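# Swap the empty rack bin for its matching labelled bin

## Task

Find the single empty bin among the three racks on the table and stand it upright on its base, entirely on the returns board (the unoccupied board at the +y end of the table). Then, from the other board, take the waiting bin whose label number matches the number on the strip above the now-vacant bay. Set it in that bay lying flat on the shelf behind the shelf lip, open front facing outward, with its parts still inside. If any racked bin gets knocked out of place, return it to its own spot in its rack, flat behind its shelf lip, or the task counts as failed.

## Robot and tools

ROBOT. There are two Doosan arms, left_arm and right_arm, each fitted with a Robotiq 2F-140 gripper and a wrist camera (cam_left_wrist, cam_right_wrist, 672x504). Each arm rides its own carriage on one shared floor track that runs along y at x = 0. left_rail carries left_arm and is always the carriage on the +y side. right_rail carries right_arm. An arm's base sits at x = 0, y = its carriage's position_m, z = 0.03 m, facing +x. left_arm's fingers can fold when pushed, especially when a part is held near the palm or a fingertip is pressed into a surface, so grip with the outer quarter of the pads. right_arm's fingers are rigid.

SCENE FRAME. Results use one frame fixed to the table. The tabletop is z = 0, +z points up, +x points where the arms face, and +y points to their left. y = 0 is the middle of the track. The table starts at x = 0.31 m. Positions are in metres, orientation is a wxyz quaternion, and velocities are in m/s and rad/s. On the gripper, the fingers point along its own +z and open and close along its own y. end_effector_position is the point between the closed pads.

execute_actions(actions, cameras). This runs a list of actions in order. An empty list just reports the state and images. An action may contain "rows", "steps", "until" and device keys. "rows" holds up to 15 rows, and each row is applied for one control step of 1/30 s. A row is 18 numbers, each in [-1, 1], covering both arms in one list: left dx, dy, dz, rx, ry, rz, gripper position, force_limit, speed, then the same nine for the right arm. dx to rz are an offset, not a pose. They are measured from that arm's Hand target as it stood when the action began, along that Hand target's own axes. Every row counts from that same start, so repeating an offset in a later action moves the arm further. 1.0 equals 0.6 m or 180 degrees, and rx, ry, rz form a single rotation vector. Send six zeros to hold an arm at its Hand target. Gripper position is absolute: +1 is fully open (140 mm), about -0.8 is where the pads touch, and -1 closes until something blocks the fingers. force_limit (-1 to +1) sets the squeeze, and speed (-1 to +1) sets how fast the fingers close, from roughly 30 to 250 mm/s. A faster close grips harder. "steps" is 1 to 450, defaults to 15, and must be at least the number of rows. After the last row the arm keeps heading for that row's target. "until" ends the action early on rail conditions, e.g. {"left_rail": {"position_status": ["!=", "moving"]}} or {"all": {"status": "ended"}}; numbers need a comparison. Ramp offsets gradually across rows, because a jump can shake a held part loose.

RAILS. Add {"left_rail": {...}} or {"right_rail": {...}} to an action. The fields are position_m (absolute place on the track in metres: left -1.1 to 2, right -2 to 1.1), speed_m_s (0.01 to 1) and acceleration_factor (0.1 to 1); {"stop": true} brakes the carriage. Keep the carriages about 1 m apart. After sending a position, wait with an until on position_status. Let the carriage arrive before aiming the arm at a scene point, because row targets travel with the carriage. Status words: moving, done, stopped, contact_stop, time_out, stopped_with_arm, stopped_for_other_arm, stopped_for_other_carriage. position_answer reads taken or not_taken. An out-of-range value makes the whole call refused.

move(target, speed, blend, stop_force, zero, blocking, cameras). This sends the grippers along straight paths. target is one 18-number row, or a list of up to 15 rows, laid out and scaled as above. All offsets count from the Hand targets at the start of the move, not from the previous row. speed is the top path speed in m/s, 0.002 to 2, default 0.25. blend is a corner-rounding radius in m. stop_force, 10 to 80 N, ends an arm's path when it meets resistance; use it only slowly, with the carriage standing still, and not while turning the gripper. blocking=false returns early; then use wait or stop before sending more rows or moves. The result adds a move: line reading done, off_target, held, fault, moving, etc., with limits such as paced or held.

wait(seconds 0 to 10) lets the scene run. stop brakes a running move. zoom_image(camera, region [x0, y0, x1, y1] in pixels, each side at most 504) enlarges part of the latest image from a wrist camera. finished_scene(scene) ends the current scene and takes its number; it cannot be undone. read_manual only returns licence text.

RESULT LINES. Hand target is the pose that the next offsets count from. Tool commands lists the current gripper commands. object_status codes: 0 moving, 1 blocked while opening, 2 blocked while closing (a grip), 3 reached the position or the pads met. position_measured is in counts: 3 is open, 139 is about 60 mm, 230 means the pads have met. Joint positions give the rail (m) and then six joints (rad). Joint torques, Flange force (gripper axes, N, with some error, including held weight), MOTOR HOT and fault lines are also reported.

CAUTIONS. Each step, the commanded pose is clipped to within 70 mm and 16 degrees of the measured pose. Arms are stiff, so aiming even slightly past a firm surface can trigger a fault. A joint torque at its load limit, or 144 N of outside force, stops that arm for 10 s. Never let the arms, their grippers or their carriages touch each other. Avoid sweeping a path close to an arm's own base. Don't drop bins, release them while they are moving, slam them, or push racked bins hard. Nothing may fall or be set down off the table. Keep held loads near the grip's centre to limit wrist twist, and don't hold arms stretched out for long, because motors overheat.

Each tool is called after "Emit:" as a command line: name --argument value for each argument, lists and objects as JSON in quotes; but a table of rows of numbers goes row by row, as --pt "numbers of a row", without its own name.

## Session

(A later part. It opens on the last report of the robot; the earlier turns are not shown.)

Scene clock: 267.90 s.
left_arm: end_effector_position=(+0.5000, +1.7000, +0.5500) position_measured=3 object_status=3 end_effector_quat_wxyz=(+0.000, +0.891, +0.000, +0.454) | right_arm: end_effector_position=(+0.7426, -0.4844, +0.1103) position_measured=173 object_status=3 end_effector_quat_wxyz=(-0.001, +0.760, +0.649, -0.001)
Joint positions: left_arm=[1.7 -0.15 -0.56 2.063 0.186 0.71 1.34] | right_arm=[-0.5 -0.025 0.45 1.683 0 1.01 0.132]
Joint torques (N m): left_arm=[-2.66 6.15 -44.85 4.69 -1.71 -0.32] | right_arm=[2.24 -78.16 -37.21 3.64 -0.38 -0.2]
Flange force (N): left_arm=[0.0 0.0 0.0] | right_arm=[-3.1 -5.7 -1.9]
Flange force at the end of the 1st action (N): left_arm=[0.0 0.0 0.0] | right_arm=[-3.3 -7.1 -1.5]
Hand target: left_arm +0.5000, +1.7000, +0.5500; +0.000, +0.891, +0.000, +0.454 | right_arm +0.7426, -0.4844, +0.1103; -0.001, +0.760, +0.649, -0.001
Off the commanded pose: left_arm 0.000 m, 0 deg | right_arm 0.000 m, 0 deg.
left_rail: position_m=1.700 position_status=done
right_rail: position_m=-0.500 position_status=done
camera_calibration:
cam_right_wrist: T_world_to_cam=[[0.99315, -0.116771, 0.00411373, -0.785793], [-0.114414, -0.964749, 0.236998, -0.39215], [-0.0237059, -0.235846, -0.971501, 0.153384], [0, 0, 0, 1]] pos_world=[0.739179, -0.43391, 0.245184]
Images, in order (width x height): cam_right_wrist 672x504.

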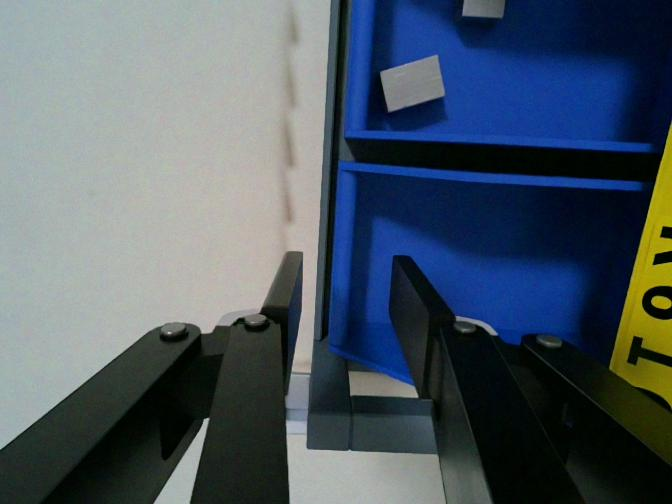

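Emit:
move --target '[0,0,0,0,0,0,1,1,1,0,-0.004,0.052,0,0,0,-0.35,-1,0]' --cameras '[]' --speed 0.05

Emit:
execute_actions --actions '[{"rows":[[0,0,0,0,0,0,1,1,1,0,0,0,0,0,0,-1,-1,-1]],"steps":75}]' --cameras '["cam_right_wrist"]'

Emit:
zoom_image --camera "cam_right_wrist" --region '[250, 130, 470, 350]'

Scene clock: 277.03 s.
left_arm: end_effector_position=(+0.5000, +1.7000, +0.5500) position_measured=3 object_status=3 end_effector_quat_wxyz=(+0.000, +0.891, +0.000, +0.454) | right_arm: end_effector_position=(+0.7402, -0.4840, +0.0792) position_measured=173 object_status=3 end_effector_quat_wxyz=(-0.001, +0.760, +0.649, -0.001)
Joint positions: left_arm=[1.7 -0.15 -0.56 2.063 0.186 0.71 1.34] | right_arm=[-0.5 -0.025 0.475 1.711 0 0.958 0.132]
Joint torques (N m): left_arm=[-2.26 6.08 -44.73 4.66 -1.7 -0.3] | right_arm=[1.95 -78.24 -35.96 3.52 -0.62 -0.21]
Flange force (N): left_arm=[0.0 0.0 0.0] | right_arm=[-2.8 -6.9 -3.3]
Hand target: left_arm +0.5000, +1.7000, +0.5500; +0.000, +0.891, +0.000, +0.454 | right_arm +0.7402, -0.4840, +0.0791; -0.001, +0.760, +0.649, -0.001
Off the commanded pose: left_arm 0.000 m, 0 deg | right_arm 0.000 m, 0 deg.
left_rail: position_m=1.700 position_status=done
right_rail: position_m=-0.500 position_status=done
move: done
No camera images: "cameras" was empty.

Scene clock: 279.73 s.
left_arm: end_effector_position=(+0.5000, +1.7000, +0.5500) position_measured=3 object_status=3 end_effector_quat_wxyz=(+0.000, +0.891, +0.000, +0.454) | right_arm: end_effector_position=(+0.7402, -0.4840, +0.0791) position_measured=230 object_status=3 end_effector_quat_wxyz=(-0.001, +0.760, +0.649, -0.001)
Joint positions: left_arm=[1.7 -0.15 -0.56 2.063 0.186 0.71 1.34] | right_arm=[-0.5 -0.025 0.475 1.711 0 0.958 0.132]
Joint torques (N m): left_arm=[-2.08 6.2 -44.75 4.75 -1.69 -0.26] | right_arm=[2.2 -79.04 -35.87 3.49 -0.42 -0.16]
Flange force (N): left_arm=[0.0 0.0 0.0] | right_arm=[-2.8 -5.8 -2.3]
Hand target: left_arm +0.5000, +1.7000, +0.5500; +0.000, +0.891, +0.000, +0.454 | right_arm +0.7402, -0.4840, +0.0791; -0.001, +0.760, +0.649, -0.001
Off the commanded pose: left_arm 0.000 m, 0 deg | right_arm 0.000 m, 0 deg.
left_rail: position_m=1.700 position_status=done
right_rail: position_m=-0.500 position_status=done
camera_calibration:
cam_right_wrist: T_world_to_cam=[[0.99315, -0.116771, 0.00411373, -0.783246], [-0.114414, -0.964749, 0.236998, -0.384741], [-0.0237059, -0.235846, -0.971501, 0.123087], [0, 0, 0, 1]] pos_world=[0.736779, -0.43361, 0.213984]
Images, in order (width x height): cam_right_wrist 672x504.

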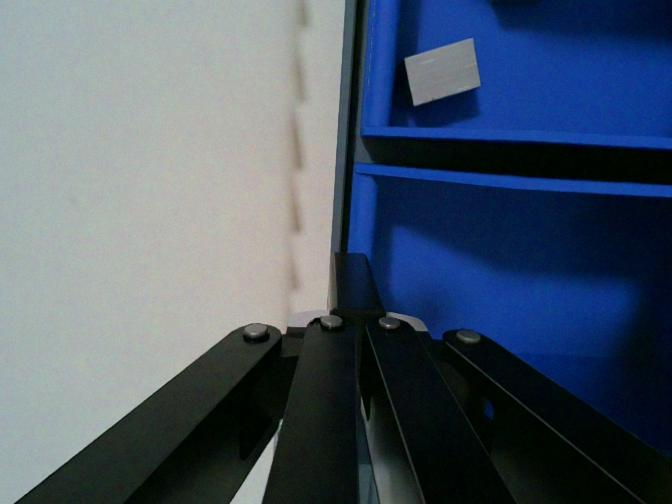

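Scaled by 2.291 from the camera's 672x504 image, which has a finer 960x720 frame.

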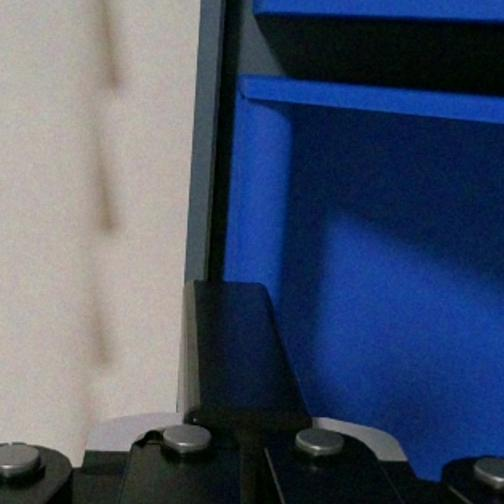

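Emit:
execute_actions --actions '[{"rows":[[0,0,0,0,0,0,1,1,1,0,0,-0.01,0,0,0,-0.8,-1,-1],[0,0,0,0,0,0,1,1,1,0,0.002,-0.015,0,0,0,-0.4,-1,0]],"steps":30}]' --cameras '[]'

Emit:
move --target '[0,0,0,0,0,0,1,1,1,0,0,0.045,0,0,0,-0.4,-1,0]' --stop_force 12 --speed 0.03 --cameras '["cam_right_wrist"]'

Emit:
zoom_image --camera "cam_right_wrist" --region '[250, 130, 470, 350]'

Scene clock: 310.23 s.
left_arm: end_effector_position=(+0.5000, +1.7000, +0.5500) position_measured=3 object_status=3 end_effector_quat_wxyz=(+0.000, +0.891, +0.000, +0.454) | right_arm: end_effector_position=(+0.7414, -0.4842, +0.0881) position_measured=179 object_status=3 end_effector_quat_wxyz=(-0.001, +0.760, +0.649, -0.001)
Joint positions: left_arm=[1.7 -0.15 -0.56 2.063 0.186 0.71 1.34] | right_arm=[-0.5 -0.025 0.468 1.702 0 0.973 0.132]
Joint torques (N m): left_arm=[-2 5.82 -44.61 4.78 -1.77 -0.3] | right_arm=[1.81 -79.01 -36.43 3.51 -0.4 -0.26]
Flange force (N): left_arm=[0.0 0.0 0.0] | right_arm=[-2.3 -6.0 -1.7]
Hand target: left_arm +0.5000, +1.7000, +0.5500; +0.000, +0.891, +0.000, +0.454 | right_arm +0.7414, -0.4842, +0.0881; -0.001, +0.760, +0.649, -0.001
Off the commanded pose: left_arm 0.000 m, 0 deg | right_arm 0.000 m, 0 deg.
left_rail: position_m=1.700 position_status=done
right_rail: position_m=-0.500 position_status=done
No camera images: "cameras" was empty.

Scene clock: 311.93 s.
left_arm: end_effector_position=(+0.5000, +1.7000, +0.5500) position_measured=3 object_status=3 end_effector_quat_wxyz=(+0.000, +0.891, +0.000, +0.454) | right_arm: end_effector_position=(+0.7414, -0.4842, +0.0611) position_measured=179 object_status=3 end_effector_quat_wxyz=(-0.001, +0.760, +0.649, -0.001)
Joint positions: left_arm=[1.7 -0.15 -0.56 2.063 0.186 0.71 1.34] | right_arm=[-0.5 -0.025 0.493 1.72 0 0.93 0.132]
Joint torques (N m): left_arm=[-2.46 6.12 -44.88 4.73 -1.71 -0.31] | right_arm=[2.66 -80.39 -35.11 3.36 -0.36 -0.13]
Flange force (N): left_arm=[0.0 0.0 0.0] | right_arm=[-3.5 -5.4 -2.0]
Hand target: left_arm +0.5000, +1.7000, +0.5500; +0.000, +0.891, +0.000, +0.454 | right_arm +0.7414, -0.4842, +0.0611; -0.001, +0.760, +0.649, -0.001
Off the commanded pose: left_arm 0.000 m, 0 deg | right_arm 0.000 m, 0 deg.
left_rail: position_m=1.700 position_status=done
right_rail: position_m=-0.500 position_status=done
move: done
camera_calibration:
cam_right_wrist: T_world_to_cam=[[0.99315, -0.116771, 0.00411373, -0.784288], [-0.114414, -0.964749, 0.236998, -0.380542], [-0.0237059, -0.235846, -0.971501, 0.105579], [0, 0, 0, 1]] pos_world=[0.737879, -0.43381, 0.195984]
Images, in order (width x height): cam_right_wrist 672x504.

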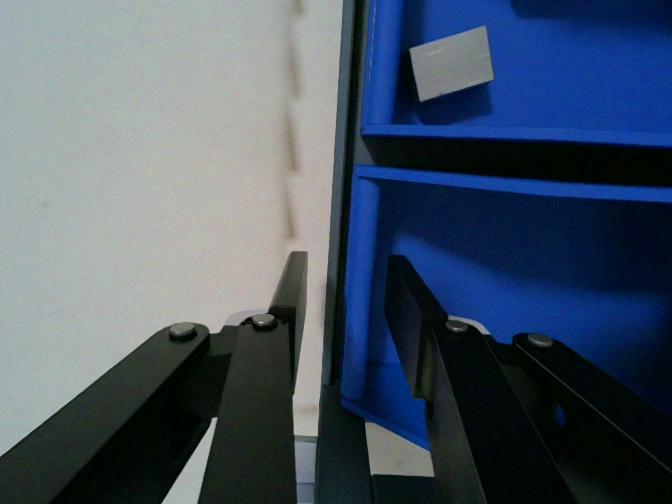

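Scaled by 2.291 from the camera's 672x504 image, which has a finer 960x720 frame.

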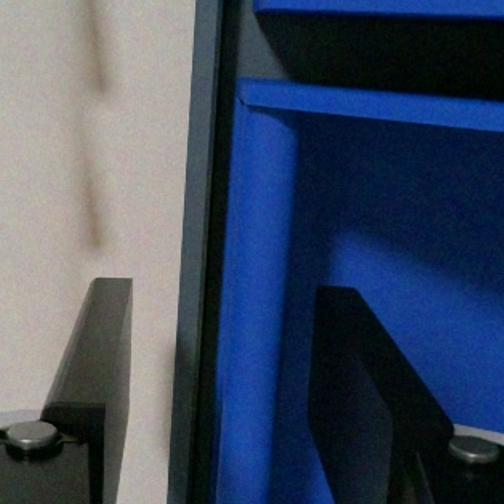

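Emit:
move --target '[0,0,0,0,0,0,1,1,1,0,0.0083,-0.006,0,0,0,-0.4,-1,0]' --cameras '[]' --speed 0.03

Emit:
execute_actions --actions '[{"rows":[[0,0,0,0,0,0,1,1,1,0,0,0,0,0,0,-1,-1,-1]],"steps":75}]' --cameras '["cam_right_wrist"]'

Emit:
zoom_image --camera "cam_right_wrist" --region '[250, 130, 470, 350]'

Scene clock: 325.93 s.
left_arm: end_effector_position=(+0.5000, +1.7000, +0.5500) position_measured=3 object_status=3 end_effector_quat_wxyz=(+0.000, +0.891, +0.000, +0.454) | right_arm: end_effector_position=(+0.7463, -0.4850, +0.0647) position_measured=179 object_status=3 end_effector_quat_wxyz=(-0.001, +0.760, +0.649, -0.001)
Joint positions: left_arm=[1.7 -0.15 -0.56 2.063 0.186 0.71 1.34] | right_arm=[-0.5 -0.026 0.496 1.707 0 0.94 0.131]
Joint torques (N m): left_arm=[-2.7 5.88 -44.73 4.75 -1.64 -0.34] | right_arm=[1.99 -80.47 -35.78 3.46 -0.48 -0.16]
Flange force (N): left_arm=[0.0 0.0 0.0] | right_arm=[-2.8 -6.6 -2.7]
Hand target: left_arm +0.5000, +1.7000, +0.5500; +0.000, +0.891, +0.000, +0.454 | right_arm +0.7463, -0.4850, +0.0647; -0.001, +0.760, +0.649, -0.001
Off the commanded pose: left_arm 0.000 m, 0 deg | right_arm 0.000 m, 0 deg.
left_rail: position_m=1.700 position_status=done
right_rail: position_m=-0.500 position_status=done
move: done
No camera images: "cameras" was empty.

Scene clock: 328.63 s.
left_arm: end_effector_position=(+0.5000, +1.7000, +0.5500) position_measured=3 object_status=3 end_effector_quat_wxyz=(+0.000, +0.891, +0.000, +0.454) | right_arm: end_effector_position=(+0.7463, -0.4850, +0.0647) position_measured=216 object_status=2 end_effector_quat_wxyz=(-0.001, +0.760, +0.649, -0.001)
Joint positions: left_arm=[1.7 -0.15 -0.56 2.063 0.186 0.71 1.34] | right_arm=[-0.5 -0.026 0.496 1.707 0 0.94 0.131]
Joint torques (N m): left_arm=[-2.35 6.39 -44.8 4.72 -1.78 -0.29] | right_arm=[1.34 -78.26 -34.51 3.18 -0.42 -0.06]
Flange force (N): left_arm=[0.0 0.0 0.0] | right_arm=[-2.5 -6.8 -5.1]
Hand target: left_arm +0.5000, +1.7000, +0.5500; +0.000, +0.891, +0.000, +0.454 | right_arm +0.7463, -0.4850, +0.0647; -0.001, +0.760, +0.649, -0.001
Off the commanded pose: left_arm 0.000 m, 0 deg | right_arm 0.000 m, 0 deg.
left_rail: position_m=1.700 position_status=done
right_rail: position_m=-0.500 position_status=done
camera_calibration:
cam_right_wrist: T_world_to_cam=[[0.99315, -0.116771, 0.00411373, -0.78935], [-0.114414, -0.964749, 0.236998, -0.381498], [-0.0237059, -0.235846, -0.971501, 0.109029], [0, 0, 0, 1]] pos_world=[0.742879, -0.43451, 0.199584]
Images, in order (width x height): cam_right_wrist 672x504.

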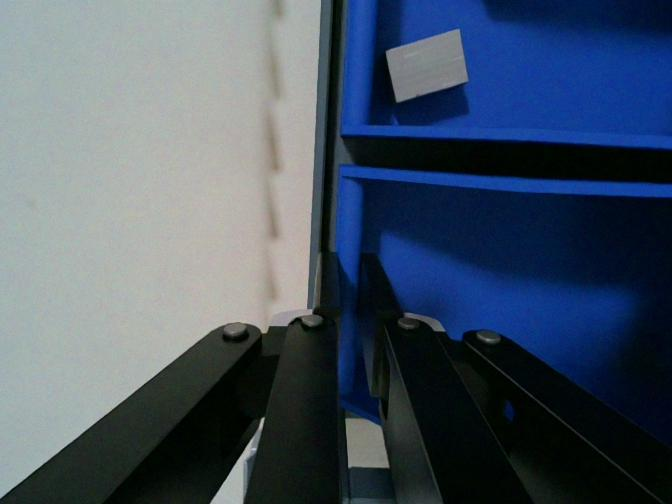

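Scaled by 2.291 from the camera's 672x504 image, which has a finer 960x720 frame.

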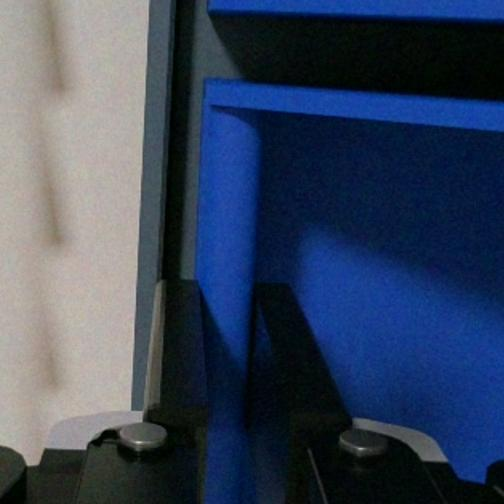

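Emit:
execute_actions --actions '[{"rows":[[0,0,0,0,0,0,1,1,1,0,0,0,0,0,0,-0.96,0.8,-1]],"steps":45}]' --cameras '[]'

Emit:
move --target '[0,0,0,0,0,0,1,1,1,0,0,-0.03,0,0,0,-0.96,0.8,-1]' --cameras '["cam_right_wrist"]' --speed 0.03

Scene clock: 339.00 s.
left_arm: end_effector_position=(+0.5000, +1.7000, +0.5500) position_measured=3 object_status=3 end_effector_quat_wxyz=(+0.000, +0.891, +0.000, +0.454) | right_arm: end_effector_position=(+0.7463, -0.4850, +0.0647) position_measured=219 object_status=2 end_effector_quat_wxyz=(-0.001, +0.760, +0.649, -0.001)
Joint positions: left_arm=[1.7 -0.15 -0.56 2.063 0.186 0.71 1.34] | right_arm=[-0.5 -0.026 0.496 1.707 0 0.94 0.131]
Joint torques (N m): left_arm=[-2.58 5.94 -45.01 4.74 -1.7 -0.28] | right_arm=[0.87 -68.06 -30.3 3.13 -2.2 -0.14]
Flange force (N): left_arm=[0.0 0.0 0.0] | right_arm=[-1.7 -9.7 -20.8]
Hand target: left_arm +0.5000, +1.7000, +0.5500; +0.000, +0.891, +0.000, +0.454 | right_arm +0.7463, -0.4850, +0.0647; -0.001, +0.760, +0.649, -0.001
Off the commanded pose: left_arm 0.000 m, 0 deg | right_arm 0.000 m, 0 deg.
left_rail: position_m=1.700 position_status=done
right_rail: position_m=-0.500 position_status=done
No camera images: "cameras" was empty.

Scene clock: 339.90 s.
left_arm: end_effector_position=(+0.5000, +1.7000, +0.5500) position_measured=3 object_status=3 end_effector_quat_wxyz=(+0.000, +0.891, +0.000, +0.454) | right_arm: end_effector_position=(+0.7463, -0.4850, +0.0827) position_measured=219 object_status=2 end_effector_quat_wxyz=(-0.001, +0.760, +0.649, -0.001)
Joint positions: left_arm=[1.7 -0.15 -0.56 2.063 0.186 0.71 1.34] | right_arm=[-0.5 -0.026 0.48 1.695 0 0.969 0.131]
Joint torques (N m): left_arm=[-2.5 5.75 -44.87 4.77 -1.69 -0.22] | right_arm=[2.53 -82.26 -37.89 3.47 -0.86 -0.18]
Flange force (N): left_arm=[0.0 0.0 0.0] | right_arm=[-3.5 -5.6 0.3]
Hand target: left_arm +0.5000, +1.7000, +0.5500; +0.000, +0.891, +0.000, +0.454 | right_arm +0.7463, -0.4850, +0.0827; -0.001, +0.760, +0.649, -0.001
Off the commanded pose: left_arm 0.000 m, 0 deg | right_arm 0.000 m, 0 deg.
left_rail: position_m=1.700 position_status=done
right_rail: position_m=-0.500 position_status=done
move: done
camera_calibration:
cam_right_wrist: T_world_to_cam=[[0.993148, -0.116796, 0.00401744, -0.789411], [-0.114414, -0.964747, 0.237009, -0.385765], [-0.0238059, -0.235845, -0.971499, 0.126591], [0, 0, 0, 1]] pos_world=[0.742879, -0.43451, 0.217584]
Images, in order (width x height): cam_right_wrist 672x504.

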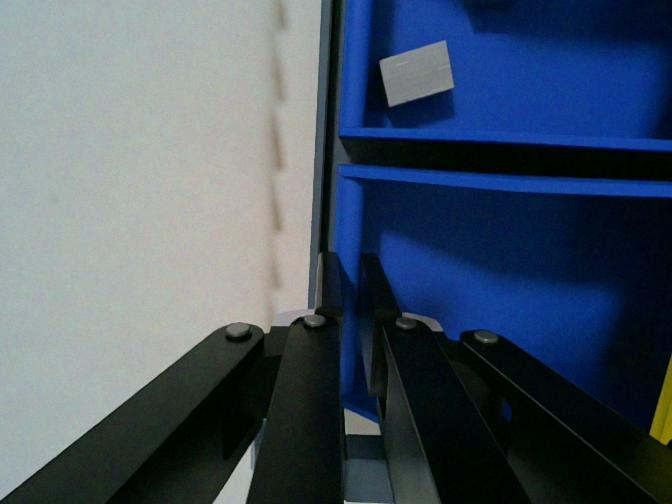

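Emit:
move --target '[0,0,0,0,0,0,1,1,1,0,-0.15,0,0,0,0,-0.96,0.8,-1]' --cameras '["cam_right_wrist"]' --speed 0.06

Scene clock: 346.73 s.
left_arm: end_effector_position=(+0.5000, +1.7000, +0.5500) position_measured=3 object_status=3 end_effector_quat_wxyz=(+0.000, +0.891, +0.000, +0.454) | right_arm: end_effector_position=(+0.6575, -0.4709, +0.0828) position_measured=219 object_status=2 end_effector_quat_wxyz=(-0.001, +0.760, +0.649, -0.001)
Joint positions: left_arm=[1.7 -0.15 -0.56 2.063 0.186 0.71 1.34] | right_arm=[-0.5 -0.008 0.362 1.879 0 0.903 0.149]
Joint torques (N m): left_arm=[-2.91 6.22 -44.94 4.72 -1.77 -0.29] | right_arm=[2.06 -68.86 -34.85 3.35 -0.4 -0.17]
Flange force (N): left_arm=[0.0 0.0 0.0] | right_arm=[-3.0 -3.2 -0.3]
Hand target: left_arm +0.5000, +1.7000, +0.5500; +0.000, +0.891, +0.000, +0.454 | right_arm +0.6574, -0.4709, +0.0829; -0.001, +0.760, +0.649, -0.001
Off the commanded pose: left_arm 0.000 m, 0 deg | right_arm 0.000 m, 0 deg.
left_rail: position_m=1.700 position_status=done
right_rail: position_m=-0.500 position_status=done
move: done
camera_calibration:
cam_right_wrist: T_world_to_cam=[[0.993148, -0.116796, 0.00401744, -0.699486], [-0.114414, -0.964747, 0.237009, -0.382454], [-0.0238059, -0.235845, -0.971499, 0.127873], [0, 0, 0, 1]] pos_world=[0.653979, -0.42051, 0.217684]
Images, in order (width x height): cam_right_wrist 672x504.

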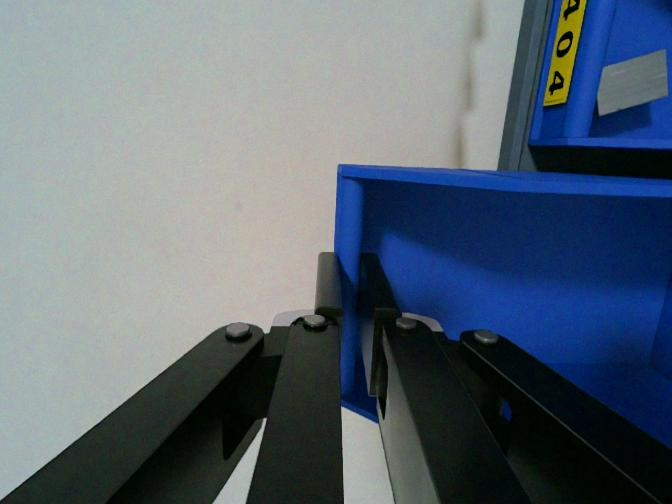

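Emit:
move --pt "0 0 0 0 0 0 1 1 1 0 -0.17 -0.02 0 0 0 -0.96 0.8 -1" --pt "0 0 0 0 0 0 1 1 1 0 -0.2 -0.1 0 0 0 -0.96 0.8 -1" --cameras '["cam_right_wrist"]' --speed 0.08 --blend 0.02

Emit:
execute_actions --actions '[{"right_rail":{"position_m":0.4,"acceleration_factor":0.4,"speed_m_s":0.4},"steps":300,"until":{"all":{"status":"ended"}}}]' --cameras '["cam_right_wrist"]'

Scene clock: 363.20 s.
left_arm: end_effector_position=(+0.5000, +1.7000, +0.5500) position_measured=3 object_status=3 end_effector_quat_wxyz=(+0.000, +0.891, +0.000, +0.454) | right_arm: end_effector_position=(+0.5390, -0.4522, +0.1430) position_measured=219 object_status=2 end_effector_quat_wxyz=(-0.001, +0.760, +0.649, -0.001)
Joint positions: left_arm=[1.7 -0.15 -0.56 2.063 0.186 0.71 1.34] | right_arm=[-0.5 0.025 0.135 2.049 0 0.96 0.182]
Joint torques (N m): left_arm=[-2.49 6.14 -44.78 4.74 -1.7 -0.25] | right_arm=[1.91 -45.22 -36.99 3.46 -0.74 -0.05]
Flange force (N): left_arm=[0.0 0.0 0.0] | right_arm=[-5.0 -7.3 -2.1]
Hand target: left_arm +0.5000, +1.7000, +0.5500; +0.000, +0.891, +0.000, +0.454 | right_arm +0.5390, -0.4522, +0.1430; -0.001, +0.760, +0.649, -0.001
Off the commanded pose: left_arm 0.000 m, 0 deg | right_arm 0.000 m, 0 deg.
left_rail: position_m=1.700 position_status=done
right_rail: position_m=-0.500 position_status=done
move: done
camera_calibration:
cam_right_wrist: T_world_to_cam=[[0.993148, -0.116796, 0.00401744, -0.579943], [-0.114414, -0.964747, 0.237009, -0.392131], [-0.0238059, -0.235845, -0.971499, 0.187973], [0, 0, 0, 1]] pos_world=[0.535579, -0.40171, 0.277884]
Images, in order (width x height): cam_right_wrist 672x504.

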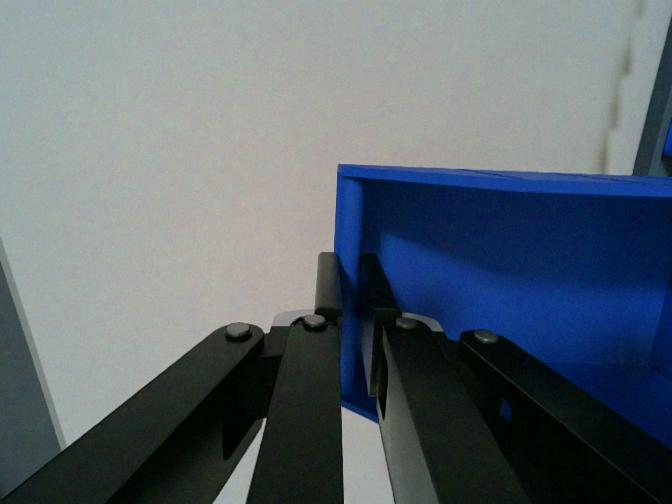

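Scene clock: 366.90 s.
left_arm: end_effector_position=(+0.5000, +1.7000, +0.5500) position_measured=3 object_status=3 end_effector_quat_wxyz=(+0.000, +0.891, +0.000, +0.454) | right_arm: end_effector_position=(+0.5390, +0.4478, +0.1430) position_measured=219 object_status=2 end_effector_quat_wxyz=(-0.001, +0.760, +0.649, -0.001)
Joint positions: left_arm=[1.7 -0.15 -0.56 2.063 0.186 0.71 1.34] | right_arm=[0.4 0.025 0.135 2.049 0 0.96 0.182]
Joint torques (N m): left_arm=[-2.51 6.22 -44.67 4.74 -1.74 -0.27] | right_arm=[1.51 -46.99 -36.93 3.51 -0.53 -0.17]
Flange force (N): left_arm=[0.0 0.0 0.0] | right_arm=[-3.3 -5.1 0.0]
Hand target: left_arm +0.5000, +1.7000, +0.5500; +0.000, +0.891, +0.000, +0.454 | right_arm +0.5390, +0.4478, +0.1430; -0.001, +0.760, +0.649, -0.001
Tool commands: left_gripper/position=+1.0 left_gripper/force_limit=+1.0 left_gripper/speed=+1.0 right_gripper/position=-0.96 right_gripper/force_limit=+0.8 right_gripper/speed=-1.0
Off the commanded pose: left_arm 0.000 m, 0 deg | right_arm 0.000 m, 0 deg.
left_rail: position_m=1.700 position_status=done
right_rail: position_m=0.400 speed_m_s=0.40 position_status=done
camera_calibration:
cam_right_wrist: T_world_to_cam=[[0.99315, -0.116771, 0.00411373, -0.474867], [-0.114414, -0.964749, 0.236998, 0.476145], [-0.0237059, -0.235846, -0.971501, 0.400181], [0, 0, 0, 1]] pos_world=[0.535579, 0.49829, 0.277884]
Images, in order (width x height): cam_right_wrist 672x504.

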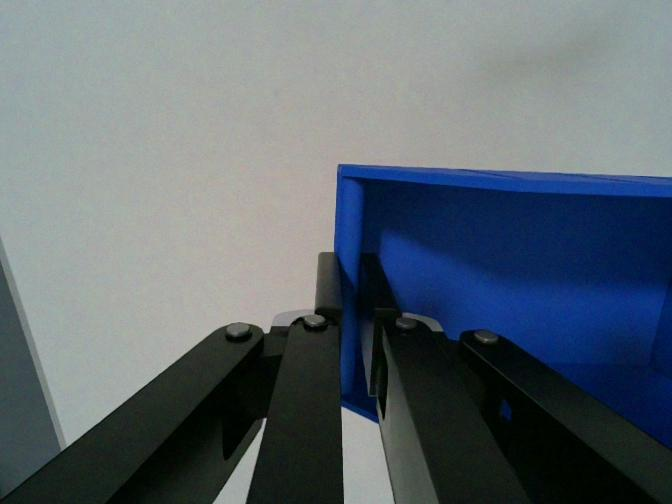

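Emit:
move --target '[0,0,0,0,0,0,1,1,1,0,0,0.12,0,0,0,-0.96,0.8,-1]' --cameras '[]' --speed 0.1

Emit:
move --target '[0,0,0,0,0,0,1,1,1,0,0,0.05,0,0,0,-0.96,0.8,-1]' --cameras '["cam_right_wrist"]' --speed 0.02 --stop_force 10

Scene clock: 376.57 s.
left_arm: end_effector_position=(+0.5000, +1.7000, +0.5500) position_measured=3 object_status=3 end_effector_quat_wxyz=(+0.000, +0.891, +0.000, +0.454) | right_arm: end_effector_position=(+0.5389, +0.4478, +0.0711) position_measured=219 object_status=2 end_effector_quat_wxyz=(+0.000, +0.760, +0.649, -0.001)
Joint positions: left_arm=[1.7 -0.15 -0.56 2.063 0.186 0.71 1.34] | right_arm=[0.4 0.025 0.218 2.11 0 0.815 0.182]
Joint torques (N m): left_arm=[-2.53 5.94 -44.73 4.76 -1.72 -0.29] | right_arm=[1.51 -52.37 -33.08 3.05 -0.57 -0.16]
Flange force (N): left_arm=[0.0 0.0 0.0] | right_arm=[-3.3 -4.1 -0.2]
Hand target: left_arm +0.5000, +1.7000, +0.5500; +0.000, +0.891, +0.000, +0.454 | right_arm +0.5389, +0.4479, +0.0710; -0.001, +0.760, +0.649, -0.001
Off the commanded pose: left_arm 0.000 m, 0 deg | right_arm 0.000 m, 0 deg.
left_rail: position_m=1.700 position_status=done
right_rail: position_m=0.400 speed_m_s=0.40 position_status=done
move: done
No camera images: "cameras" was empty.

Scene clock: 377.83 s.
left_arm: end_effector_position=(+0.5000, +1.7000, +0.5500) position_measured=3 object_status=3 end_effector_quat_wxyz=(+0.000, +0.891, +0.000, +0.454) | right_arm: end_effector_position=(+0.5389, +0.4478, +0.0578) position_measured=219 object_status=2 end_effector_quat_wxyz=(+0.000, +0.760, +0.649, -0.001)
Joint positions: left_arm=[1.7 -0.15 -0.56 2.063 0.186 0.71 1.34] | right_arm=[0.4 0.025 0.236 2.12 0 0.788 0.182]
Joint torques (N m): left_arm=[-2.64 6 -44.85 4.75 -1.65 -0.25] | right_arm=[2.34 -32.33 -21.07 2.9 -3.28 -0.14]
Flange force (N): left_arm=[0.0 0.0 0.0] | right_arm=[-6.2 -9.9 -41.7]
Hand target: left_arm +0.5000, +1.7000, +0.5500; +0.000, +0.891, +0.000, +0.454 | right_arm +0.5389, +0.4478, +0.0578; +0.000, +0.760, +0.649, -0.001 (not the last commanded pose)
Off the commanded pose: left_arm 0.000 m, 0 deg | right_arm 0.017 m, 0 deg.
left_rail: position_m=1.700 position_status=done
right_rail: position_m=0.400 speed_m_s=0.40 position_status=done
move: contact (right_arm)
camera_calibration:
cam_right_wrist: T_world_to_cam=[[0.99315, -0.116771, 0.00411373, -0.474418], [-0.114414, -0.964749, 0.236998, 0.496326], [-0.0237059, -0.235846, -0.971501, 0.317406], [0, 0, 0, 1]] pos_world=[0.535479, 0.49829, 0.192684]
Images, in order (width x height): cam_right_wrist 672x504.

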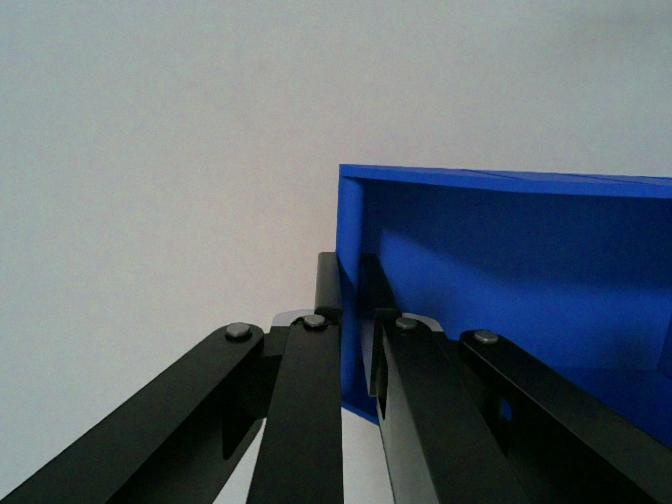

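Emit:
execute_actions --actions '[{"rows":[[0,0,0,0,0,0,1,1,1,0,0,-0.0015,0,0,0,-0.96,0.8,-1]],"steps":15},{"rows":[[0,0,0,0,0,0,1,1,1,0,0,0,0,0,0,-0.35,-1,-0.8]],"steps":40}]' --cameras '[]'

Emit:
move --target '[0,0,0,0,0,0,1,1,1,0,0,-0.4,0,0,0,-0.35,-1,0]' --cameras '["cam_right_wrist"]'

Scene clock: 386.63 s.
left_arm: end_effector_position=(+0.5000, +1.7000, +0.5500) position_measured=3 object_status=3 end_effector_quat_wxyz=(+0.000, +0.891, +0.000, +0.454) | right_arm: end_effector_position=(+0.5389, +0.4478, +0.0587) position_measured=173 object_status=3 end_effector_quat_wxyz=(+0.000, +0.760, +0.649, -0.001)
Joint positions: left_arm=[1.7 -0.15 -0.56 2.063 0.186 0.71 1.34] | right_arm=[0.4 0.025 0.235 2.119 0 0.79 0.182]
Joint torques (N m): left_arm=[-2.32 5.65 -44.8 4.73 -1.76 -0.23] | right_arm=[2.27 -51.38 -31.42 2.99 -0.34 -0.12]
Flange force (N): left_arm=[0.0 0.0 0.0] | right_arm=[-4.5 -5.1 -2.8]
Flange force at the end of the 1st action (N): left_arm=[0.0 0.0 0.0] | right_arm=[-4.7 -4.6 -2.0]
Hand target: left_arm +0.5000, +1.7000, +0.5500; +0.000, +0.891, +0.000, +0.454 | right_arm +0.5389, +0.4478, +0.0587; +0.000, +0.760, +0.649, -0.001
Off the commanded pose: left_arm 0.000 m, 0 deg | right_arm 0.000 m, 0 deg.
left_rail: position_m=1.700 position_status=done
right_rail: position_m=0.400 speed_m_s=0.40 position_status=done
No camera images: "cameras" was empty.

Scene clock: 388.07 s.
left_arm: end_effector_position=(+0.5000, +1.7000, +0.5500) position_measured=3 object_status=3 end_effector_quat_wxyz=(+0.000, +0.891, +0.000, +0.454) | right_arm: end_effector_position=(+0.5393, +0.4479, +0.2987) position_measured=173 object_status=3 end_effector_quat_wxyz=(-0.001, +0.760, +0.649, -0.001)
Joint positions: left_arm=[1.7 -0.15 -0.56 2.063 0.186 0.71 1.34] | right_arm=[0.4 0.025 0.014 1.868 0 1.261 0.182]
Joint torques (N m): left_arm=[-2.51 6.38 -44.71 4.7 -1.81 -0.26] | right_arm=[2 -38.66 -41.57 4.08 -0.54 -0.13]
Flange force (N): left_arm=[0.0 0.0 0.0] | right_arm=[-4.5 -5.5 -0.4]
Hand target: left_arm +0.5000, +1.7000, +0.5500; +0.000, +0.891, +0.000, +0.454 | right_arm +0.5393, +0.4478, +0.2987; +0.000, +0.760, +0.649, -0.001
Off the commanded pose: left_arm 0.000 m, 0 deg | right_arm 0.000 m, 0 deg.
left_rail: position_m=1.700 position_status=done
right_rail: position_m=0.400 speed_m_s=0.40 position_status=done
move: done
camera_calibration:
cam_right_wrist: T_world_to_cam=[[0.99315, -0.116771, 0.00411373, -0.475707], [-0.114414, -0.964749, 0.236998, 0.439267], [-0.0237059, -0.235846, -0.971501, 0.551448], [0, 0, 0, 1]] pos_world=[0.535779, 0.49829, 0.433584]
Images, in order (width x height): cam_right_wrist 672x504.

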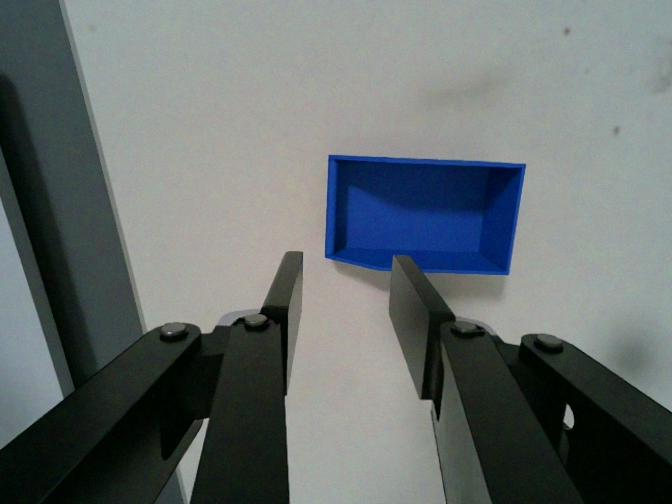

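Emit:
execute_actions --actions '[{"right_rail":{"position_m":-0.1,"acceleration_factor":1,"speed_m_s":1},"left_rail":{"position_m":1.0},"steps":300,"until":{"all":{"status":"ended"}}}]' --cameras '[]'

Emit:
move --target '[-0.287,0.945,0.456,0,-0.3,0,0.9,-0.5,0,0,0,0,0,0,0,-0.35,-1,0]' --cameras '["cam_left_wrist"]'

Scene clock: 403.80 s.
left_arm: end_effector_position=(+0.5000, +1.0000, +0.5500) position_measured=3 object_status=3 end_effector_quat_wxyz=(+0.000, +0.891, +0.000, +0.454) | right_arm: end_effector_position=(+0.5393, -0.0521, +0.2987) position_measured=173 object_status=3 end_effector_quat_wxyz=(+0.000, +0.760, +0.649, -0.001)
Joint positions: left_arm=[1 -0.15 -0.56 2.063 0.186 0.71 1.34] | right_arm=[-0.1 0.025 0.014 1.868 0 1.261 0.182]
Joint torques (N m): left_arm=[-2.65 6.13 -44.67 4.7 -1.74 -0.28] | right_arm=[1.98 -38.96 -42 4.04 -0.44 -0.14]
Flange force (N): left_arm=[0.0 0.0 0.0] | right_arm=[-4.7 -5.4 0.7]
Hand target: left_arm +0.5000, +1.0000, +0.5500; +0.000, +0.891, +0.000, +0.454 | right_arm +0.5393, -0.0521, +0.2987; +0.000, +0.760, +0.649, -0.001
Tool commands: left_gripper/position=+1.0 left_gripper/force_limit=+1.0 left_gripper/speed=+1.0 right_gripper/position=-0.35 right_gripper/force_limit=-1.0 right_gripper/speed=+0.0
Off the commanded pose: left_arm 0.000 m, 0 deg | right_arm 0.000 m, 0 deg.
left_rail: position_m=1.000 position_status=done
right_rail: position_m=-0.100 position_status=done
No camera images: "cameras" was empty.

Scene clock: 406.93 s.
left_arm: end_effector_position=(+0.6201, +0.4330, +0.2499) position_measured=16 object_status=3 end_effector_quat_wxyz=(+0.000, +1.000, +0.000, +0.000) | right_arm: end_effector_position=(+0.5393, -0.0522, +0.2987) position_measured=173 object_status=3 end_effector_quat_wxyz=(+0.000, +0.760, +0.649, -0.001)
Joint positions: left_arm=[1 -0.782 0.503 1.326 0 1.312 0.789] | right_arm=[-0.1 0.025 0.014 1.868 0 1.261 0.182]
Joint torques (N m): left_arm=[-1.09 -93.86 -40.99 4.34 0.44 -0.29] | right_arm=[2.3 -39.25 -41.93 4.04 -0.42 -0.24]
Flange force (N): left_arm=[4.2 0.1 1.9] | right_arm=[-5.0 -5.2 0.7]
Hand target: left_arm +0.6202, +0.4330, +0.2499; +0.000, +1.000, +0.000, +0.000 | right_arm +0.5393, -0.0522, +0.2987; +0.000, +0.760, +0.649, -0.001
Off the commanded pose: left_arm 0.000 m, 0 deg | right_arm 0.000 m, 0 deg.
left_rail: position_m=1.000 position_status=done
right_rail: position_m=-0.100 position_status=done
move: done
camera_calibration:
cam_left_wrist: T_world_to_cam=[[0.00206795, -0.997844, 0.0655968, 0.421658], [-0.885235, 0.0286852, 0.464259, 0.399599], [-0.46514, -0.0590287, -0.883267, 0.667439], [0, 0, 0, 1]] pos_world=[0.663319, 0.448684, 0.37635]
Images, in order (width x height): cam_left_wrist 672x504.

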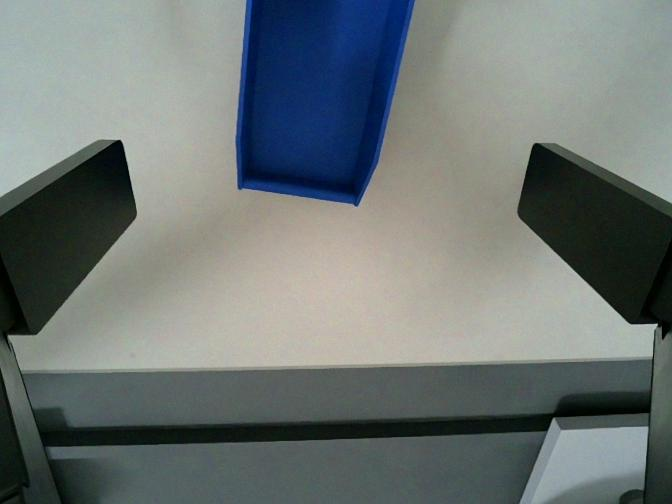

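Emit:
move --pt "0.005 -0.012 0.2 0 0 0.054 1 -0.5 0 0 0 0 0 0 0 -0.35 -1 0" --pt "0.005 -0.012 0.32 0 0 0.054 1 -0.5 0 0 0 0 0 0 0 -0.35 -1 0" --cameras '["cam_left_wrist"]' --speed 0.15

Scene clock: 422.97 s.
left_arm: end_effector_position=(+0.6232, +0.4402, +0.0580) position_measured=3 object_status=3 end_effector_quat_wxyz=(+0.000, +0.996, -0.085, +0.000) | right_arm: end_effector_position=(+0.5393, -0.0522, +0.2987) position_measured=173 object_status=3 end_effector_quat_wxyz=(+0.000, +0.760, +0.649, -0.001)
Joint positions: left_arm=[1 -0.773 0.624 1.503 0 1.014 0.967] | right_arm=[-0.1 0.025 0.014 1.868 0 1.261 0.182]
Joint torques (N m): left_arm=[-1.15 -101.65 -36.26 3.87 0.26 -0.24] | right_arm=[1.69 -39 -42.15 4.08 -0.4 -0.06]
Flange force (N): left_arm=[5.6 0.3 4.1] | right_arm=[-4.5 -6.0 0.9]
Hand target: left_arm +0.6232, +0.4402, +0.0579; +0.000, +0.996, -0.085, +0.000 | right_arm +0.5393, -0.0522, +0.2987; +0.000, +0.760, +0.649, -0.001
Off the commanded pose: left_arm 0.000 m, 0 deg | right_arm 0.000 m, 0 deg.
left_rail: position_m=1.000 position_status=done
right_rail: position_m=-0.100 position_status=done
move: done
camera_calibration:
cam_left_wrist: T_world_to_cam=[[-0.16642, -0.983869, 0.065626, 0.540302], [-0.867652, 0.177733, 0.464318, 0.414599], [-0.468492, 0.0203313, -0.883234, 0.466823], [0, 0, 0, 1]] pos_world=[0.668347, 0.448408, 0.18435]
Images, in order (width x height): cam_left_wrist 672x504.

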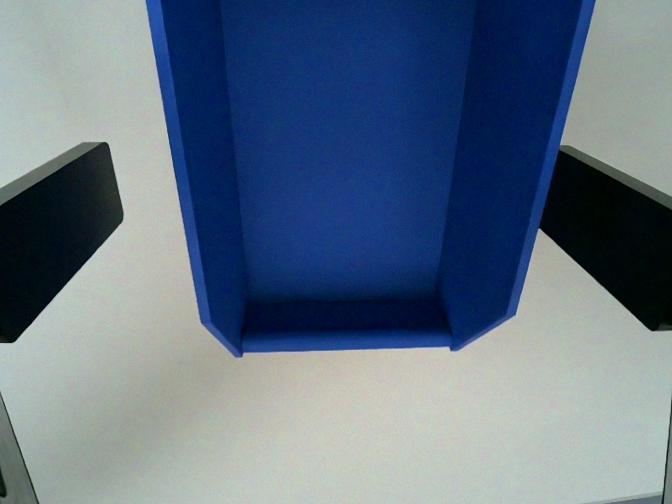

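Emit:
move --target '[0,0.015,0.003,0,0,0,0.99,-0.5,-1,0,0,0,0,0,0,-0.35,-1,0]' --cameras '[]' --speed 0.05

Emit:
execute_actions --actions '[{"rows":[[0,0,0,0,0,0,-1,-0.5,-1,0,0,0,0,0,0,-0.35,-1,0]],"steps":100}]' --cameras '["cam_left_wrist"]'

Scene clock: 431.20 s.
left_arm: end_effector_position=(+0.6216, +0.4314, +0.0561) position_measured=4 object_status=3 end_effector_quat_wxyz=(+0.000, +0.996, -0.085, +0.000) | right_arm: end_effector_position=(+0.5393, -0.0522, +0.2987) position_measured=173 object_status=3 end_effector_quat_wxyz=(+0.000, +0.760, +0.649, -0.001)
Joint positions: left_arm=[1 -0.782 0.632 1.493 0 1.017 0.959] | right_arm=[-0.1 0.025 0.014 1.868 0 1.261 0.182]
Joint torques (N m): left_arm=[-0.94 -101.56 -35.93 3.81 0.41 -0.27] | right_arm=[1.49 -38.88 -41.87 4.12 -0.33 -0.17]
Flange force (N): left_arm=[5.2 0.2 3.3] | right_arm=[-3.7 -5.8 0.4]
Hand target: left_arm +0.6216, +0.4313, +0.0561; +0.000, +0.996, -0.085, +0.000 | right_arm +0.5393, -0.0522, +0.2987; +0.000, +0.760, +0.649, -0.001
Off the commanded pose: left_arm 0.000 m, 0 deg | right_arm 0.000 m, 0 deg.
left_rail: position_m=1.000 position_status=done
right_rail: position_m=-0.100 position_status=done
move: done
No camera images: "cameras" was empty.

Scene clock: 434.73 s.
left_arm: end_effector_position=(+0.6216, +0.4313, +0.0561) position_measured=75 object_status=2 end_effector_quat_wxyz=(+0.000, +0.996, -0.085, +0.000) | right_arm: end_effector_position=(+0.5393, -0.0522, +0.2987) position_measured=173 object_status=3 end_effector_quat_wxyz=(+0.000, +0.760, +0.649, -0.001)
Joint positions: left_arm=[1 -0.782 0.632 1.492 0 1.017 0.959] | right_arm=[-0.1 0.025 0.014 1.868 0 1.261 0.182]
Joint torques (N m): left_arm=[-1.2 -98.27 -34.68 3.79 0.08 -0.23] | right_arm=[2.21 -39.21 -41.82 4.06 -0.41 -0.18]
Flange force (N): left_arm=[4.7 -0.3 -0.5] | right_arm=[-4.9 -4.8 0.5]
Hand target: left_arm +0.6216, +0.4313, +0.0561; +0.000, +0.996, -0.085, +0.000 | right_arm +0.5393, -0.0522, +0.2987; +0.000, +0.760, +0.649, -0.001
Off the commanded pose: left_arm 0.000 m, 0 deg | right_arm 0.000 m, 0 deg.
left_rail: position_m=1.000 position_status=done
right_rail: position_m=-0.100 position_status=done
camera_calibration:
cam_left_wrist: T_world_to_cam=[[-0.16642, -0.983869, 0.065626, 0.531414], [-0.867652, 0.177733, 0.464318, 0.415715], [-0.468492, 0.0203313, -0.883234, 0.464711], [0, 0, 0, 1]] pos_world=[0.666847, 0.439508, 0.18255]
Images, in order (width x height): cam_left_wrist 672x504.

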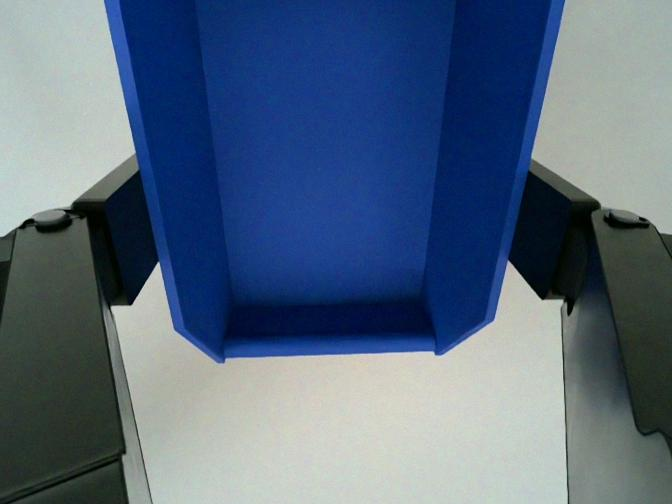

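Emit:
move --pt "0 0 -0.04 0 0 0 -1 -0.5 -1 0 0 0 0 0 0 -0.35 -1 0" --pt "0 0 -0.2 0 0 0 -1 -0.5 -1 0 0 0 0 0 0 -0.35 -1 0" --cameras '["cam_left_wrist"]' --speed 0.05 --blend 0.01

Scene clock: 443.97 s.
left_arm: end_effector_position=(+0.6216, +0.4313, +0.1760) position_measured=75 object_status=2 end_effector_quat_wxyz=(+0.000, +0.996, -0.085, +0.000) | right_arm: end_effector_position=(+0.5393, -0.0522, +0.2987) position_measured=173 object_status=3 end_effector_quat_wxyz=(+0.000, +0.760, +0.649, -0.001)
Joint positions: left_arm=[1 -0.782 0.545 1.4 0 1.197 0.959] | right_arm=[-0.1 0.025 0.014 1.868 0 1.261 0.182]
Joint torques (N m): left_arm=[-1.16 -98.06 -40.51 4.2 0.4 -0.25] | right_arm=[1.73 -39.37 -41.88 4.04 -0.41 -0.24]
Flange force (N): left_arm=[3.8 -0.8 3.5] | right_arm=[-3.7 -5.2 0.6]
Hand target: left_arm +0.6216, +0.4313, +0.1761; +0.000, +0.996, -0.085, +0.000 | right_arm +0.5393, -0.0522, +0.2987; +0.000, +0.760, +0.649, -0.001
Off the commanded pose: left_arm 0.000 m, 0 deg | right_arm 0.000 m, 0 deg.
left_rail: position_m=1.000 position_status=done
right_rail: position_m=-0.100 position_status=done
move: done
camera_calibration:
cam_left_wrist: T_world_to_cam=[[-0.166475, -0.983865, 0.0655438, 0.523606], [-0.867642, 0.177743, 0.464333, 0.360028], [-0.468491, 0.0204312, -0.883232, 0.570567], [0, 0, 0, 1]] pos_world=[0.666847, 0.439508, 0.302451]
Images, in order (width x height): cam_left_wrist 672x504.

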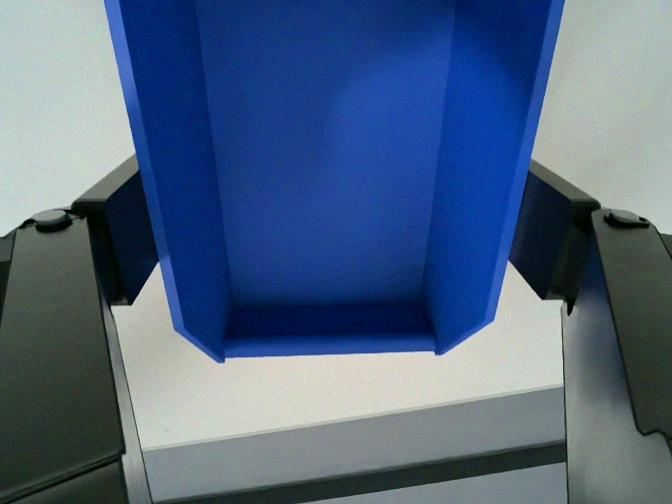

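Emit:
move --target '[-0.164,0.028,-0.2,0,0,0,-1,-0.5,-1,0,0,0,0,0,0,-0.35,-1,0]' --cameras '[]' --speed 0.15

Emit:
execute_actions --actions '[{"left_rail":{"position_m":2.0,"acceleration_factor":0.4,"speed_m_s":0.4},"steps":300,"until":{"all":{"status":"ended"}}}]' --cameras '["cam_left_wrist"]'

Scene clock: 461.70 s.
left_arm: end_effector_position=(+0.5218, +0.4314, +0.2959) position_measured=75 object_status=2 end_effector_quat_wxyz=(+0.000, +0.996, -0.085, +0.000) | right_arm: end_effector_position=(+0.5393, -0.0522, +0.2987) position_measured=173 object_status=3 end_effector_quat_wxyz=(+0.000, +0.760, +0.649, -0.001)
Joint positions: left_arm=[1 -0.873 0.376 1.431 0 1.335 0.867] | right_arm=[-0.1 0.025 0.014 1.868 0 1.261 0.182]
Joint torques (N m): left_arm=[-1.46 -83.85 -42.24 4.34 0.29 -0.2] | right_arm=[1.58 -39.07 -41.93 4.08 -0.5 -0.2]
Flange force (N): left_arm=[5.2 0.0 3.6] | right_arm=[-3.8 -5.6 0.1]
Hand target: left_arm +0.5218, +0.4314, +0.2961; +0.000, +0.996, -0.085, +0.000 | right_arm +0.5393, -0.0522, +0.2987; +0.000, +0.760, +0.649, -0.001
Off the commanded pose: left_arm 0.000 m, 0 deg | right_arm 0.000 m, 0 deg.
left_rail: position_m=1.000 position_status=done
right_rail: position_m=-0.100 position_status=done
move: done
No camera images: "cameras" was empty.

Scene clock: 465.67 s.
left_arm: end_effector_position=(+0.5218, +1.4311, +0.2961) position_measured=75 object_status=2 end_effector_quat_wxyz=(+0.000, +0.996, -0.085, +0.000) | right_arm: end_effector_position=(+0.5393, -0.0522, +0.2987) position_measured=173 object_status=3 end_effector_quat_wxyz=(+0.000, +0.760, +0.649, -0.001)
Joint positions: left_arm=[2 -0.873 0.376 1.431 0 1.335 0.867] | right_arm=[-0.1 0.025 0.014 1.868 0 1.261 0.182]
Joint torques (N m): left_arm=[-1.65 -84.34 -42.27 4.4 0.37 -0.3] | right_arm=[2.03 -38.81 -41.8 4.04 -0.45 -0.15]
Flange force (N): left_arm=[5.9 0.2 3.7] | right_arm=[-4.8 -5.5 0.2]
Hand target: left_arm +0.5218, +1.4311, +0.2961; +0.000, +0.996, -0.085, +0.000 | right_arm +0.5393, -0.0522, +0.2987; +0.000, +0.760, +0.649, -0.001
Tool commands: left_gripper/position=-1.0 left_gripper/force_limit=-0.5 left_gripper/speed=-1.0 right_gripper/position=-0.35 right_gripper/force_limit=-1.0 right_gripper/speed=+0.0
Off the commanded pose: left_arm 0.000 m, 0 deg | right_arm 0.000 m, 0 deg.
left_rail: position_m=2.000 speed_m_s=0.40 position_status=done
right_rail: position_m=-0.100 position_status=done
camera_calibration:
cam_left_wrist: T_world_to_cam=[[-0.16642, -0.983869, 0.065626, 1.48273], [-0.867652, 0.177733, 0.464318, 0.0399892], [-0.468492, 0.0203313, -0.883234, 0.609605], [0, 0, 0, 1]] pos_world=[0.567047, 1.43931, 0.42255]
Images, in order (width x height): cam_left_wrist 672x504.

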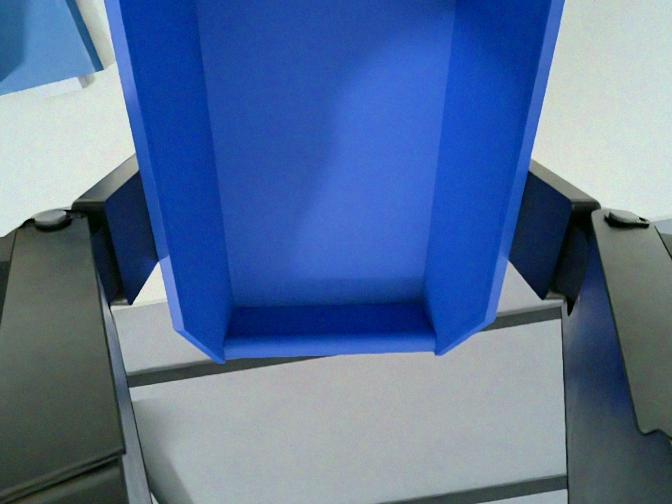

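Emit:
move --target '[-0.003,-0.9,0,0,0,0,-1,-0.5,-1,0,0,0,0,0,0,-0.35,-1,0]' --cameras '[]' --speed 0.2

Emit:
move --target '[0,-0.589,0,0,0,-0.054,-1,-0.5,-1,0,0,0,0,0,0,-0.35,-1,0]' --cameras '["cam_left_wrist"]' --speed 0.2

Scene clock: 475.47 s.
left_arm: end_effector_position=(+0.6112, +1.9636, +0.2961) position_measured=75 object_status=2 end_effector_quat_wxyz=(+0.000, +0.996, -0.085, +0.000) | right_arm: end_effector_position=(+0.5393, -0.0522, +0.2987) position_measured=173 object_status=3 end_effector_quat_wxyz=(+0.000, +0.760, +0.649, -0.001)
Joint positions: left_arm=[2 -0.115 0.127 1.751 0 1.264 1.625] | right_arm=[-0.1 0.025 0.014 1.868 0 1.261 0.182]
Joint torques (N m): left_arm=[-1.56 -58.35 -41.22 4.28 0.34 -0.29] | right_arm=[2.06 -39.13 -42.19 4.12 -0.43 -0.26]
Flange force (N): left_arm=[6.5 -4.1 4.4] | right_arm=[-4.6 -5.7 0.8]
Hand target: left_arm +0.6112, +1.9636, +0.2961; +0.000, +0.996, -0.085, +0.000 | right_arm +0.5393, -0.0522, +0.2987; +0.000, +0.760, +0.649, -0.001
Off the commanded pose: left_arm 0.000 m, 0 deg | right_arm 0.000 m, 0 deg.
left_rail: position_m=2.000 speed_m_s=0.40 position_status=done
right_rail: position_m=-0.100 position_status=done
move: done
No camera images: "cameras" was empty.

Scene clock: 477.70 s.
left_arm: end_effector_position=(+0.6709, +2.3119, +0.2961) position_measured=75 object_status=2 end_effector_quat_wxyz=(+0.000, +1.000, +0.000, +0.000) | right_arm: end_effector_position=(+0.5393, -0.0522, +0.2987) position_measured=173 object_status=3 end_effector_quat_wxyz=(+0.000, +0.760, +0.649, -0.001)
Joint positions: left_arm=[2 0.389 0.326 1.501 0 1.315 1.96] | right_arm=[-0.1 0.025 0.014 1.868 0 1.261 0.182]
Joint torques (N m): left_arm=[-2.95 -78.42 -42.08 4.39 0.28 -0.28] | right_arm=[2.01 -39.29 -41.57 4.07 -0.41 -0.17]
Flange force (N): left_arm=[2.2 -6.2 3.4] | right_arm=[-4.3 -4.8 0.2]
Hand target: left_arm +0.6709, +2.3120, +0.2961; +0.000, +1.000, +0.000, +0.000 | right_arm +0.5393, -0.0522, +0.2987; +0.000, +0.760, +0.649, -0.001
Off the commanded pose: left_arm 0.000 m, 0 deg | right_arm 0.000 m, 0 deg.
left_rail: position_m=2.000 speed_m_s=0.40 position_status=done
right_rail: position_m=-0.100 position_status=done
move: done
camera_calibration:
cam_left_wrist: T_world_to_cam=[[0.00202064, -0.99785, 0.0655089, 2.29346], [-0.885192, 0.0286914, 0.46434, 0.369056], [-0.465221, -0.0589263, -0.883231, 0.842543], [0, 0, 0, 1]] pos_world=[0.71402, 2.32758, 0.422551]
Images, in order (width x height): cam_left_wrist 672x504.

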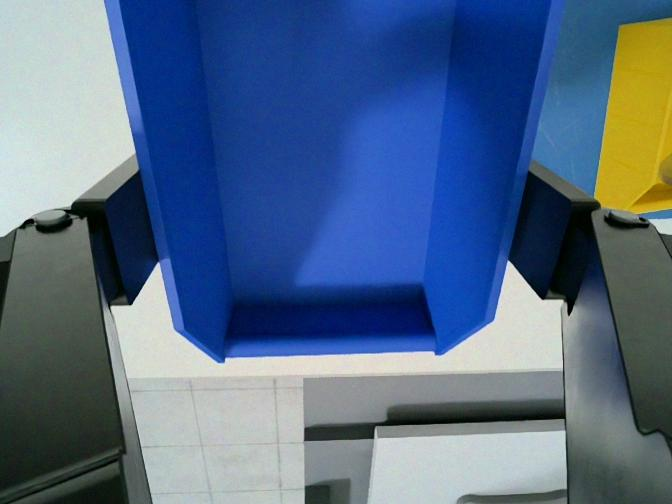

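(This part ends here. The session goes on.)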